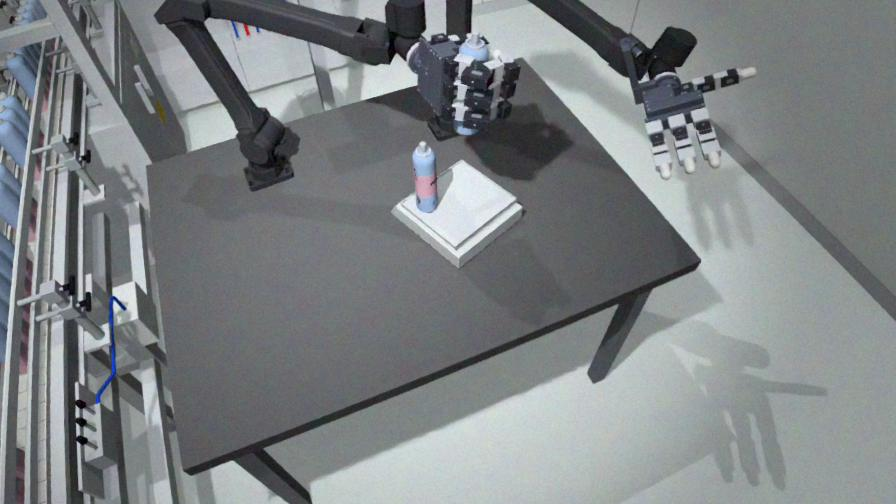

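Request:
execute_actions([
  [[0,0,0,0,0,0,0.754,0,0.576,0.696,0.754,0,0.576,0.696,0.754,0,0.576,0.696,0.714,0.678,0.226,0.168,0.4,-0.6,0.010,0.086,0,0.030,0.001,-0.042,0.22,0,-0.25,-0.35,-0.05,0,-0.29,-0.5,-0.05,0,-0.29,-0.5,-0.57,0.678,0.03,-0.84,0.25,-0.8]],
], cameras=["cam_high"])

Request:
zoom_image(camera="cam_high", region=[370, 20, 590, 270])

Scene clock: 704.57 s.
left_arm: end_effector_position=(+0.5269, +0.2543, +0.3924) hand_goal=(+0.754, +0.000, +0.576, +0.696, +0.754, +0.000, +0.576, +0.696, +0.754, +0.000, +0.576, +0.696, +0.714, +0.678, +0.226, +0.168) hand_measured=(+0.760, +0.000, +0.576, +0.696, +0.762, +0.000, +0.576, +0.696, +0.760, +0.000, +0.576, +0.696, +0.720, +0.678, +0.226, +0.168) hand_current_ma=(+29, +0, +3, +0, +34, +0, +3, +0, +31, +0, +3, +0, +31, -3, -1, -2) hand_state=(goal, goal, goal, goal, goal, goal, goal, goal, goal, goal, goal, goal, goal, goal, goal, goal) hand_current_limit=0.40 hand_speed=-0.60 end_effector_quat_wxyz=(+0.477, +0.694, +0.239, +0.485) | right_arm: end_effector_position=(+0.4635, +0.4796, +0.4484) hand_goal=(+0.220, +0.000, -0.250, -0.350, -0.050, +0.000, -0.290, -0.500, -0.050, +0.000, -0.290, -0.500, -0.570, +0.678, +0.030, -0.840) hand_measured=(+0.238, -0.002, -0.246, -0.352, +0.066, -0.002, -0.222, -0.430, +0.040, -0.002, -0.222, -0.416, -0.584, +0.670, +0.116, -0.772) hand_current_ma=(+31, -1, +3, +0, +344, -2, +174, +185, +282, -1, +170, +237, -20, -10, +344, +262) hand_state=(goal, goal, goal, goal, blocked, goal, blocked, blocked, blocked, goal, blocked, blocked, goal, goal, blocked, blocked) hand_current_limit=0.25 hand_speed=-0.80 end_effector_quat_wxyz=(+0.713, +0.024, +0.700, -0.043)
Joint positions: left_arm=[0.752 1.588 1.118 0.263 1.19 0.655] | right_arm=[0.968 1.477 1.233 0.285 1.062 -1.632]
Joint torques (N m): left_arm=[1.32 -14.74 14.71 0.84 0.5 0] | right_arm=[0.91 -14.33 17.35 2.66 -0.08 0.42]
Heat: left arm: hottest elbow 46 °C; right arm: hottest elbow 48 °C.
Hand target: left_arm +0.5356, +0.2597, +0.4070; +0.472, +0.695, +0.226, +0.493 | right_arm +0.4674, +0.4835, +0.5208; +0.736, +0.067, +0.674, -0.002
Off the commanded pose: left_arm 0.018 m, 2 deg | right_arm 0.073 m, 8 deg.
Step readings (end_effector_position of left_arm | right_arm):
0: (+0.5269, +0.2543, +0.3924) | (+0.4557, +0.4266, +0.4479)
1: (+0.5269, +0.2543, +0.3924) | (+0.4566, +0.4252, +0.4480)
2: (+0.5269, +0.2543, +0.3924) | (+0.4591, +0.4224, +0.4488)
4: (+0.5269, +0.2543, +0.3924) | (+0.4654, +0.4220, +0.4536)
8: (+0.5269, +0.2543, +0.3924) | (+0.4671, +0.4502, +0.4573)
15: (+0.5269, +0.2543, +0.3924) | (+0.4623, +0.4799, +0.4405)
Images, in order (width x height): cam_high 896x504.

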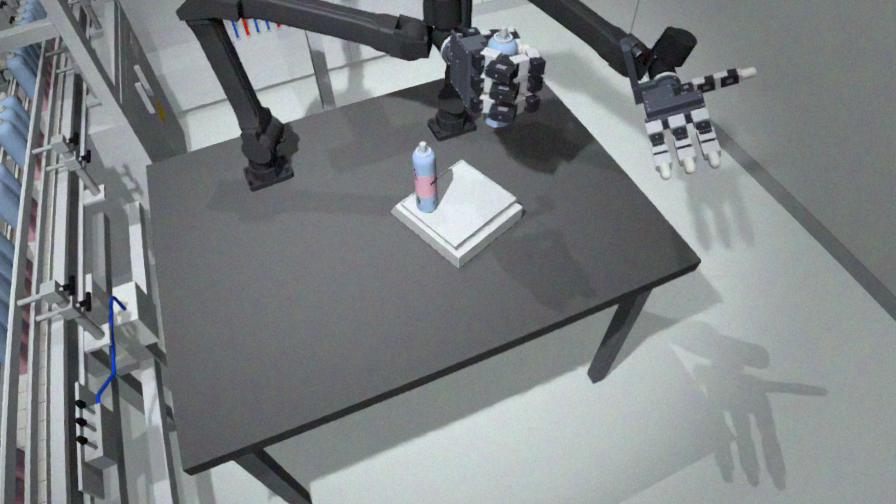

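Scaled by 2.016.

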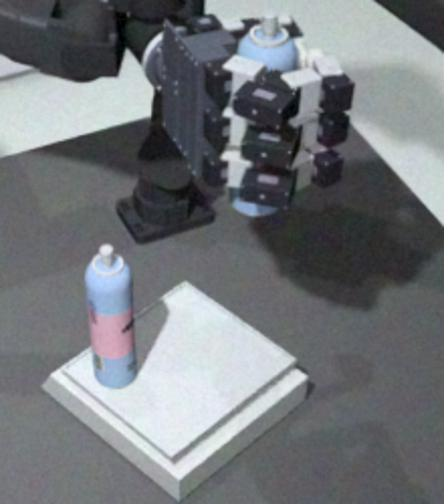

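Request:
execute_actions([
  [[0,0,0,0,0,0,0.754,0,0.576,0.696,0.754,0,0.576,0.696,0.754,0,0.576,0.696,0.714,0.678,0.226,0.168,0.4,-0.6,-0.004,0.002,-0.083,0.009,0.005,0,0.22,0,-0.25,-0.35,-0.05,0,-0.29,-0.5,-0.05,0,-0.29,-0.5,-0.57,0.678,0.03,-0.84,0.25,-0.8]],
  [[0,0,0,0,0,0,0.754,0,0.576,0.696,0.754,0,0.576,0.696,0.754,0,0.576,0.696,0.714,0.678,0.226,0.168,0.4,-0.6,0,0,-0.083,0,0,0,0.22,0,-0.25,-0.35,-0.05,0,-0.29,-0.5,-0.05,0,-0.29,-0.5,-0.57,0.678,0.03,-0.84,0.25,-0.8]],
], cameras=[])

Scene clock: 776.60 s.
left_arm: end_effector_position=(+0.5269, +0.2543, +0.3924) hand_goal=(+0.754, +0.000, +0.576, +0.696, +0.754, +0.000, +0.576, +0.696, +0.754, +0.000, +0.576, +0.696, +0.714, +0.678, +0.226, +0.168) hand_measured=(+0.760, +0.000, +0.576, +0.696, +0.762, +0.000, +0.576, +0.696, +0.760, +0.000, +0.576, +0.696, +0.720, +0.678, +0.226, +0.168) hand_current_ma=(+29, +0, +3, +0, +34, +0, +3, +0, +31, +0, +3, +0, +31, -3, -1, -2) hand_state=(goal, goal, goal, goal, goal, goal, goal, goal, goal, goal, goal, goal, goal, goal, goal, goal) hand_current_limit=0.40 hand_speed=-0.60 end_effector_quat_wxyz=(+0.477, +0.694, +0.239, +0.485) | right_arm: end_effector_position=(+0.4713, +0.4866, +0.4011) hand_goal=(+0.220, +0.000, -0.250, -0.350, -0.050, +0.000, -0.290, -0.500, -0.050, +0.000, -0.290, -0.500, -0.570, +0.678, +0.030, -0.840) hand_measured=(+0.238, -0.002, -0.246, -0.352, +0.066, -0.002, -0.222, -0.430, +0.040, -0.002, -0.222, -0.416, -0.584, +0.670, +0.116, -0.772) hand_current_ma=(+31, -1, +3, +0, +344, -2, +174, +185, +282, -1, +170, +237, -20, -10, +344, +262) hand_state=(goal, goal, goal, goal, blocked, goal, blocked, blocked, blocked, goal, blocked, blocked, goal, goal, blocked, blocked) hand_current_limit=0.25 hand_speed=-0.80 end_effector_quat_wxyz=(+0.721, +0.062, +0.690, -0.013)
Joint positions: left_arm=[0.752 1.588 1.118 0.263 1.19 0.655] | right_arm=[0.968 1.566 1.161 0.49 1.074 -1.574]
Joint torques (N m): left_arm=[1.44 -14.68 14.72 0.88 0.5 -0.02] | right_arm=[1.38 -15.15 10.02 2.67 -0.14 0.42]
Heat: left arm: hottest elbow 47 °C; right arm: hottest elbow 47 °C.
Hand target: left_arm +0.5356, +0.2597, +0.4070; +0.472, +0.695, +0.226, +0.493 | right_arm +0.4651, +0.4848, +0.4210; +0.730, +0.077, +0.679, +0.007
Off the commanded pose: left_arm 0.018 m, 2 deg | right_arm 0.021 m, 3 deg.
Step readings (end_effector_position of left_arm | right_arm):
0: (+0.5269, +0.2543, +0.3924) | (+0.4635, +0.4796, +0.4484)
1: (+0.5269, +0.2543, +0.3924) | (+0.4635, +0.4796, +0.4486)
2: (+0.5269, +0.2543, +0.3924) | (+0.4637, +0.4794, +0.4495)
4: (+0.5269, +0.2543, +0.3924) | (+0.4643, +0.4792, +0.4525)
8: (+0.5269, +0.2543, +0.3924) | (+0.4663, +0.4808, +0.4524)
15: (+0.5269, +0.2543, +0.3924) | (+0.4695, +0.4849, +0.4440)
16: (+0.5269, +0.2543, +0.3924) | (+0.4696, +0.4850, +0.4439)
17: (+0.5269, +0.2543, +0.3924) | (+0.4695, +0.4849, +0.4442)
19: (+0.5269, +0.2543, +0.3924) | (+0.4684, +0.4830, +0.4438)
23: (+0.5269, +0.2543, +0.3924) | (+0.4678, +0.4816, +0.4271)
30: (+0.5269, +0.2543, +0.3924) | (+0.4714, +0.4868, +0.3997)
No camera images: "cameras" was empty.

Request:
execute_actions([
  [[0,0,0,0,0,0,0.754,0,0.576,0.696,0.754,0,0.576,0.696,0.754,0,0.576,0.696,0.714,0.678,0.226,0.168,0.4,-0.6,-0.015,-0.007,-0.05,-0.019,0.010,0,0.22,0,-0.25,-0.35,-0.05,0,-0.29,-0.5,-0.05,0,-0.29,-0.5,-0.57,0.678,0.03,-0.84,0.25,-0.8]],
], cameras=["cam_high"])

Request:
zoom_image(camera="cam_high", region=[370, 20, 590, 270])

Scene clock: 785.63 s.
left_arm: end_effector_position=(+0.5269, +0.2543, +0.3924) hand_goal=(+0.754, +0.000, +0.576, +0.696, +0.754, +0.000, +0.576, +0.696, +0.754, +0.000, +0.576, +0.696, +0.714, +0.678, +0.226, +0.168) hand_measured=(+0.760, +0.000, +0.576, +0.696, +0.762, +0.000, +0.576, +0.696, +0.760, +0.000, +0.576, +0.696, +0.720, +0.678, +0.226, +0.168) hand_current_ma=(+29, +0, +3, +0, +34, +0, +3, +0, +31, +0, +3, +0, +31, -3, -1, -2) hand_state=(goal, goal, goal, goal, goal, goal, goal, goal, goal, goal, goal, goal, goal, goal, goal, goal) hand_current_limit=0.40 hand_speed=-0.60 end_effector_quat_wxyz=(+0.477, +0.694, +0.239, +0.485) | right_arm: end_effector_position=(+0.4672, +0.4790, +0.3685) hand_goal=(+0.220, +0.000, -0.250, -0.350, -0.050, +0.000, -0.290, -0.500, -0.050, +0.000, -0.290, -0.500, -0.570, +0.678, +0.030, -0.840) hand_measured=(+0.238, -0.002, -0.246, -0.352, +0.066, -0.002, -0.222, -0.430, +0.040, -0.002, -0.222, -0.416, -0.584, +0.670, +0.116, -0.772) hand_current_ma=(+31, -1, +3, +0, +344, -2, +174, +185, +282, -1, +170, +237, -20, -10, +344, +262) hand_state=(goal, goal, goal, goal, blocked, goal, blocked, blocked, blocked, goal, blocked, blocked, goal, goal, blocked, blocked) hand_current_limit=0.25 hand_speed=-0.80 end_effector_quat_wxyz=(+0.712, +0.044, +0.700, -0.036)
Joint positions: left_arm=[0.752 1.588 1.118 0.263 1.19 0.655] | right_arm=[0.968 1.564 1.103 0.494 1.081 -1.588]
Joint torques (N m): left_arm=[1.26 -14.62 14.72 0.87 0.5 -0.01] | right_arm=[2.08 -15.91 9.66 2.52 -0.05 0.38]
Heat: left arm: hottest elbow 47 °C; right arm: hottest elbow 46 °C.
Hand target: left_arm +0.5356, +0.2597, +0.4070; +0.472, +0.695, +0.226, +0.493 | right_arm +0.4560, +0.4805, +0.3910; +0.721, +0.055, +0.691, -0.015
Off the commanded pose: left_arm 0.018 m, 2 deg | right_arm 0.025 m, 3 deg.
Step readings (end_effector_position of left_arm | right_arm):
0: (+0.5269, +0.2543, +0.3924) | (+0.4713, +0.4866, +0.4011)
1: (+0.5269, +0.2543, +0.3924) | (+0.4712, +0.4866, +0.4009)
2: (+0.5269, +0.2543, +0.3924) | (+0.4710, +0.4861, +0.3998)
4: (+0.5269, +0.2543, +0.3924) | (+0.4702, +0.4843, +0.3947)
8: (+0.5269, +0.2543, +0.3924) | (+0.4680, +0.4802, +0.3752)
15: (+0.5269, +0.2543, +0.3924) | (+0.4672, +0.4790, +0.3686)
Images, in order (width x height): cam_high 896x504.

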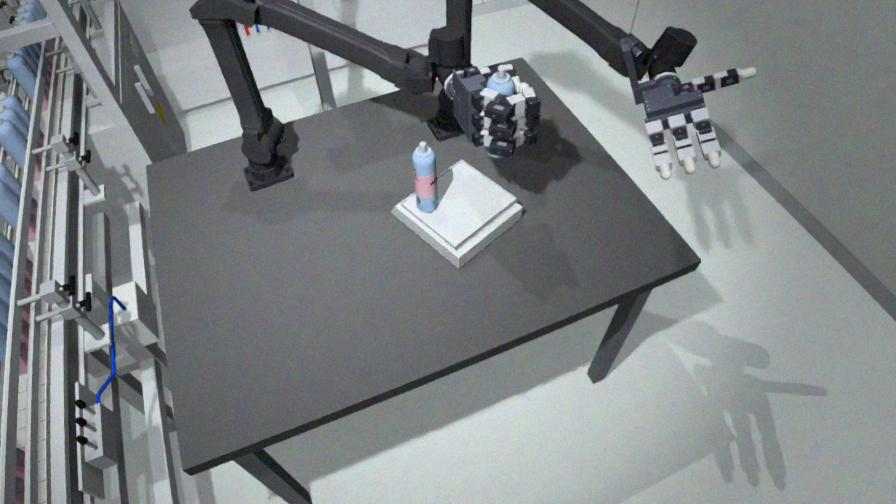

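Scaled by 2.016.

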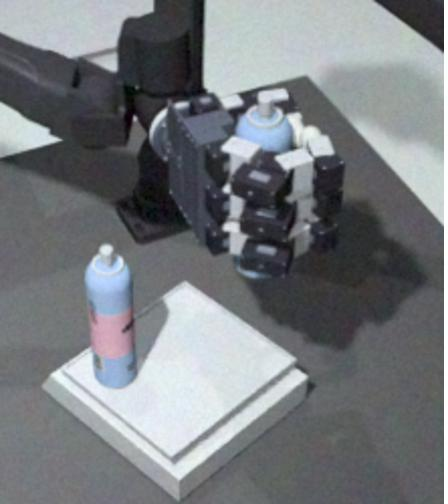

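Request:
execute_actions([
  [[0,0,0,0,0,0,0.754,0,0.576,0.696,0.754,0,0.576,0.696,0.754,0,0.576,0.696,0.714,0.678,0.226,0.168,0.4,-0.6,-0.004,0.0,-0.083,-0.004,0.004,0,0.22,0,-0.25,-0.35,-0.05,0,-0.29,-0.5,-0.05,0,-0.29,-0.5,-0.57,0.678,0.03,-0.84,0.25,-0.8]],
  [[0,0,0,0,0,0,0.754,0,0.576,0.696,0.754,0,0.576,0.696,0.754,0,0.576,0.696,0.714,0.678,0.226,0.168,0.4,-0.6,0,0,-0.075,0,0,0,0.22,0,-0.25,-0.35,-0.05,0,-0.29,-0.5,-0.05,0,-0.29,-0.5,-0.57,0.678,0.03,-0.84,0.25,-0.8]],
], cameras=["cam_high"])

Request:
zoom_image(camera="cam_high", region=[370, 20, 590, 270])

Scene clock: 798.37 s.
left_arm: end_effector_position=(+0.5269, +0.2543, +0.3924) hand_goal=(+0.754, +0.000, +0.576, +0.696, +0.754, +0.000, +0.576, +0.696, +0.754, +0.000, +0.576, +0.696, +0.714, +0.678, +0.226, +0.168) hand_measured=(+0.760, +0.000, +0.576, +0.696, +0.762, +0.000, +0.576, +0.696, +0.760, +0.000, +0.576, +0.696, +0.720, +0.678, +0.226, +0.168) hand_current_ma=(+29, +0, +3, +0, +34, +0, +3, +0, +31, +0, +3, +0, +31, -3, -1, -2) hand_state=(goal, goal, goal, goal, goal, goal, goal, goal, goal, goal, goal, goal, goal, goal, goal, goal) hand_current_limit=0.40 hand_speed=-0.60 end_effector_quat_wxyz=(+0.477, +0.694, +0.239, +0.485) | right_arm: end_effector_position=(+0.4630, +0.4752, +0.2769) hand_goal=(+0.220, +0.000, -0.250, -0.350, -0.050, +0.000, -0.290, -0.500, -0.050, +0.000, -0.290, -0.500, -0.570, +0.678, +0.030, -0.840) hand_measured=(+0.238, -0.002, -0.246, -0.352, +0.066, -0.002, -0.222, -0.430, +0.040, -0.002, -0.222, -0.416, -0.584, +0.670, +0.116, -0.772) hand_current_ma=(+31, -1, +3, +0, +344, -2, +174, +185, +282, -1, +170, +237, -20, -10, +344, +262) hand_state=(goal, goal, goal, goal, blocked, goal, blocked, blocked, blocked, goal, blocked, blocked, goal, goal, blocked, blocked) hand_current_limit=0.25 hand_speed=-0.80 end_effector_quat_wxyz=(+0.708, +0.040, +0.704, -0.041)
Joint positions: left_arm=[0.752 1.588 1.118 0.263 1.19 0.655] | right_arm=[0.972 1.682 0.981 0.711 1.087 -1.58]
Joint torques (N m): left_arm=[1.38 -14.62 14.71 0.81 0.5 -0.02] | right_arm=[2.2 -15.5 8.66 2.7 -0.04 0.38]
Heat: left arm: hottest elbow 48 °C; right arm: hottest elbow 44 °C.
Hand target: left_arm +0.5356, +0.2597, +0.4070; +0.472, +0.695, +0.226, +0.493 | right_arm +0.4536, +0.4806, +0.2963; +0.717, +0.051, +0.695, -0.019
Off the commanded pose: left_arm 0.018 m, 2 deg | right_arm 0.022 m, 3 deg.
Step readings (end_effector_position of left_arm | right_arm):
0: (+0.5269, +0.2543, +0.3924) | (+0.4672, +0.4790, +0.3685)
1: (+0.5269, +0.2543, +0.3924) | (+0.4672, +0.4789, +0.3685)
2: (+0.5269, +0.2543, +0.3924) | (+0.4668, +0.4782, +0.3681)
4: (+0.5269, +0.2543, +0.3924) | (+0.4648, +0.4760, +0.3646)
8: (+0.5269, +0.2543, +0.3924) | (+0.4626, +0.4730, +0.3446)
15: (+0.5269, +0.2543, +0.3924) | (+0.4637, +0.4760, +0.3210)
16: (+0.5269, +0.2543, +0.3924) | (+0.4636, +0.4759, +0.3210)
17: (+0.5269, +0.2543, +0.3924) | (+0.4633, +0.4753, +0.3215)
19: (+0.5269, +0.2543, +0.3924) | (+0.4622, +0.4740, +0.3208)
23: (+0.5269, +0.2543, +0.3924) | (+0.4619, +0.4735, +0.3022)
30: (+0.5269, +0.2543, +0.3924) | (+0.4631, +0.4754, +0.2743)
Images, in order (width x height): cam_high 896x504.

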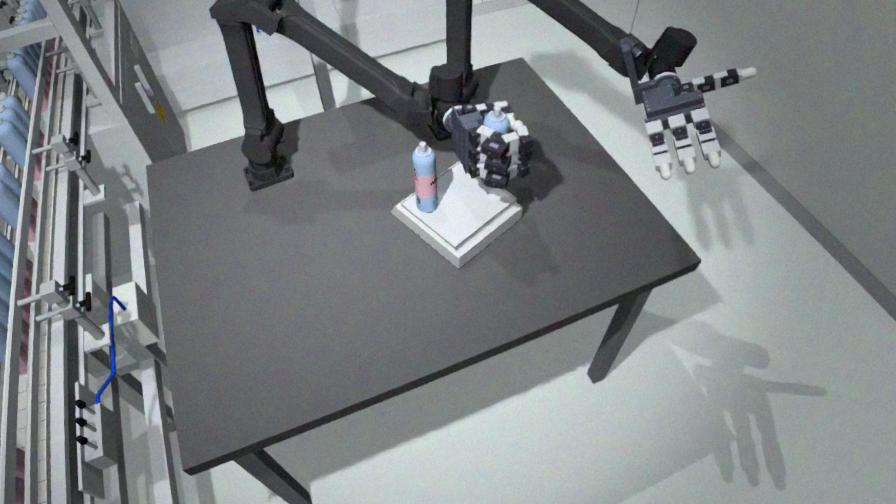

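Scaled by 2.016.

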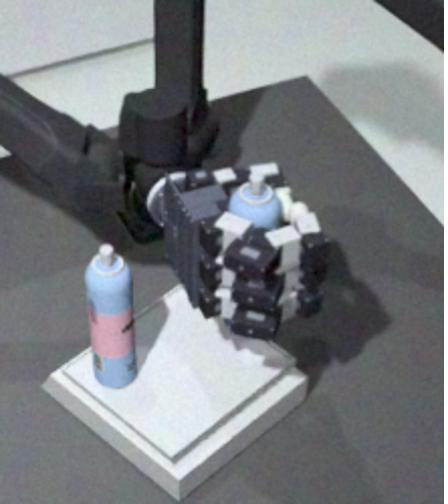

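Request:
execute_actions([
  [[0,0,0,0,0,0,0.754,0,0.576,0.696,0.754,0,0.576,0.696,0.754,0,0.576,0.696,0.714,0.678,0.226,0.168,0.4,-0.6,-0.010,0.0,-0.083,0,0,0,0.22,0,-0.25,-0.35,-0.05,0,-0.29,-0.5,-0.05,0,-0.29,-0.5,-0.57,0.678,0.03,-0.84,0.25,-0.8]],
], cameras=["cam_high"])

Request:
zoom_image(camera="cam_high", region=[390, 80, 550, 270])

Scene clock: 812.47 s.
left_arm: end_effector_position=(+0.5269, +0.2543, +0.3924) hand_goal=(+0.754, +0.000, +0.576, +0.696, +0.754, +0.000, +0.576, +0.696, +0.754, +0.000, +0.576, +0.696, +0.714, +0.678, +0.226, +0.168) hand_measured=(+0.760, +0.000, +0.576, +0.696, +0.762, +0.000, +0.576, +0.696, +0.760, +0.000, +0.576, +0.696, +0.720, +0.678, +0.226, +0.168) hand_current_ma=(+29, +0, +3, +0, +34, +0, +3, +0, +31, +0, +3, +0, +31, -3, -1, -2) hand_state=(goal, goal, goal, goal, goal, goal, goal, goal, goal, goal, goal, goal, goal, goal, goal, goal) hand_current_limit=0.40 hand_speed=-0.60 end_effector_quat_wxyz=(+0.477, +0.694, +0.239, +0.485) | right_arm: end_effector_position=(+0.4556, +0.4754, +0.2267) hand_goal=(+0.220, +0.000, -0.250, -0.350, -0.050, +0.000, -0.290, -0.500, -0.050, +0.000, -0.290, -0.500, -0.570, +0.678, +0.030, -0.840) hand_measured=(+0.238, -0.002, -0.246, -0.352, +0.066, -0.002, -0.222, -0.430, +0.040, -0.002, -0.222, -0.416, -0.584, +0.670, +0.116, -0.772) hand_current_ma=(+31, -1, +3, +0, +344, -2, +174, +185, +282, -1, +170, +237, -20, -10, +344, +262) hand_state=(goal, goal, goal, goal, blocked, goal, blocked, blocked, blocked, goal, blocked, blocked, goal, goal, blocked, blocked) hand_current_limit=0.25 hand_speed=-0.80 end_effector_quat_wxyz=(+0.707, +0.039, +0.704, -0.040)
Joint positions: left_arm=[0.752 1.588 1.118 0.263 1.19 0.655] | right_arm=[0.984 1.774 0.932 0.852 1.096 -1.58]
Joint torques (N m): left_arm=[1.26 -14.62 14.74 0.84 0.5 -0.01] | right_arm=[2.14 -15.91 7.88 2.58 0 0.37]
Heat: left arm: hottest elbow 48 °C; right arm: hottest elbow 41 °C.
Hand target: left_arm +0.5356, +0.2597, +0.4070; +0.472, +0.695, +0.226, +0.493 | right_arm +0.4475, +0.4807, +0.2464; +0.717, +0.051, +0.695, -0.019
Off the commanded pose: left_arm 0.018 m, 2 deg | right_arm 0.022 m, 3 deg.
Step readings (end_effector_position of left_arm | right_arm):
0: (+0.5269, +0.2543, +0.3924) | (+0.4630, +0.4752, +0.2769)
1: (+0.5269, +0.2543, +0.3924) | (+0.4629, +0.4751, +0.2771)
2: (+0.5269, +0.2543, +0.3924) | (+0.4625, +0.4746, +0.2773)
4: (+0.5269, +0.2543, +0.3924) | (+0.4610, +0.4731, +0.2758)
8: (+0.5269, +0.2543, +0.3924) | (+0.4577, +0.4733, +0.2537)
15: (+0.5269, +0.2543, +0.3924) | (+0.4557, +0.4757, +0.2233)
Images, in order (width x height): cam_high 896x504.

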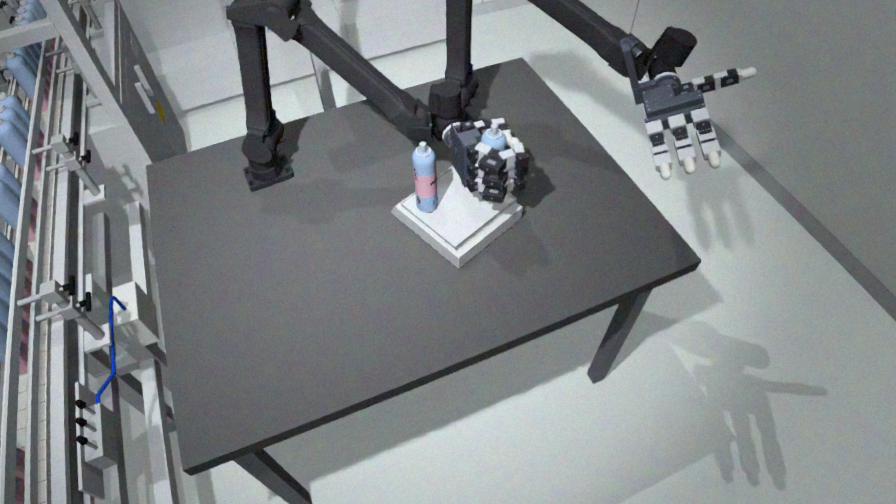

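Scaled by 2.653.

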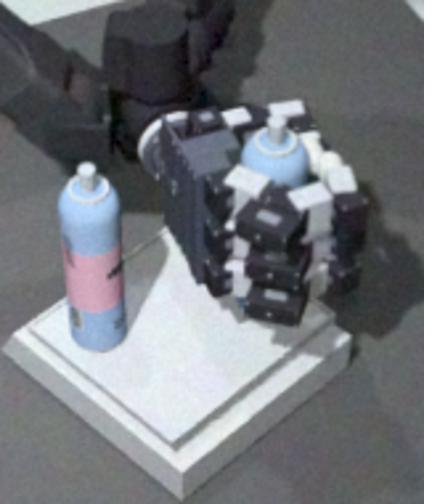

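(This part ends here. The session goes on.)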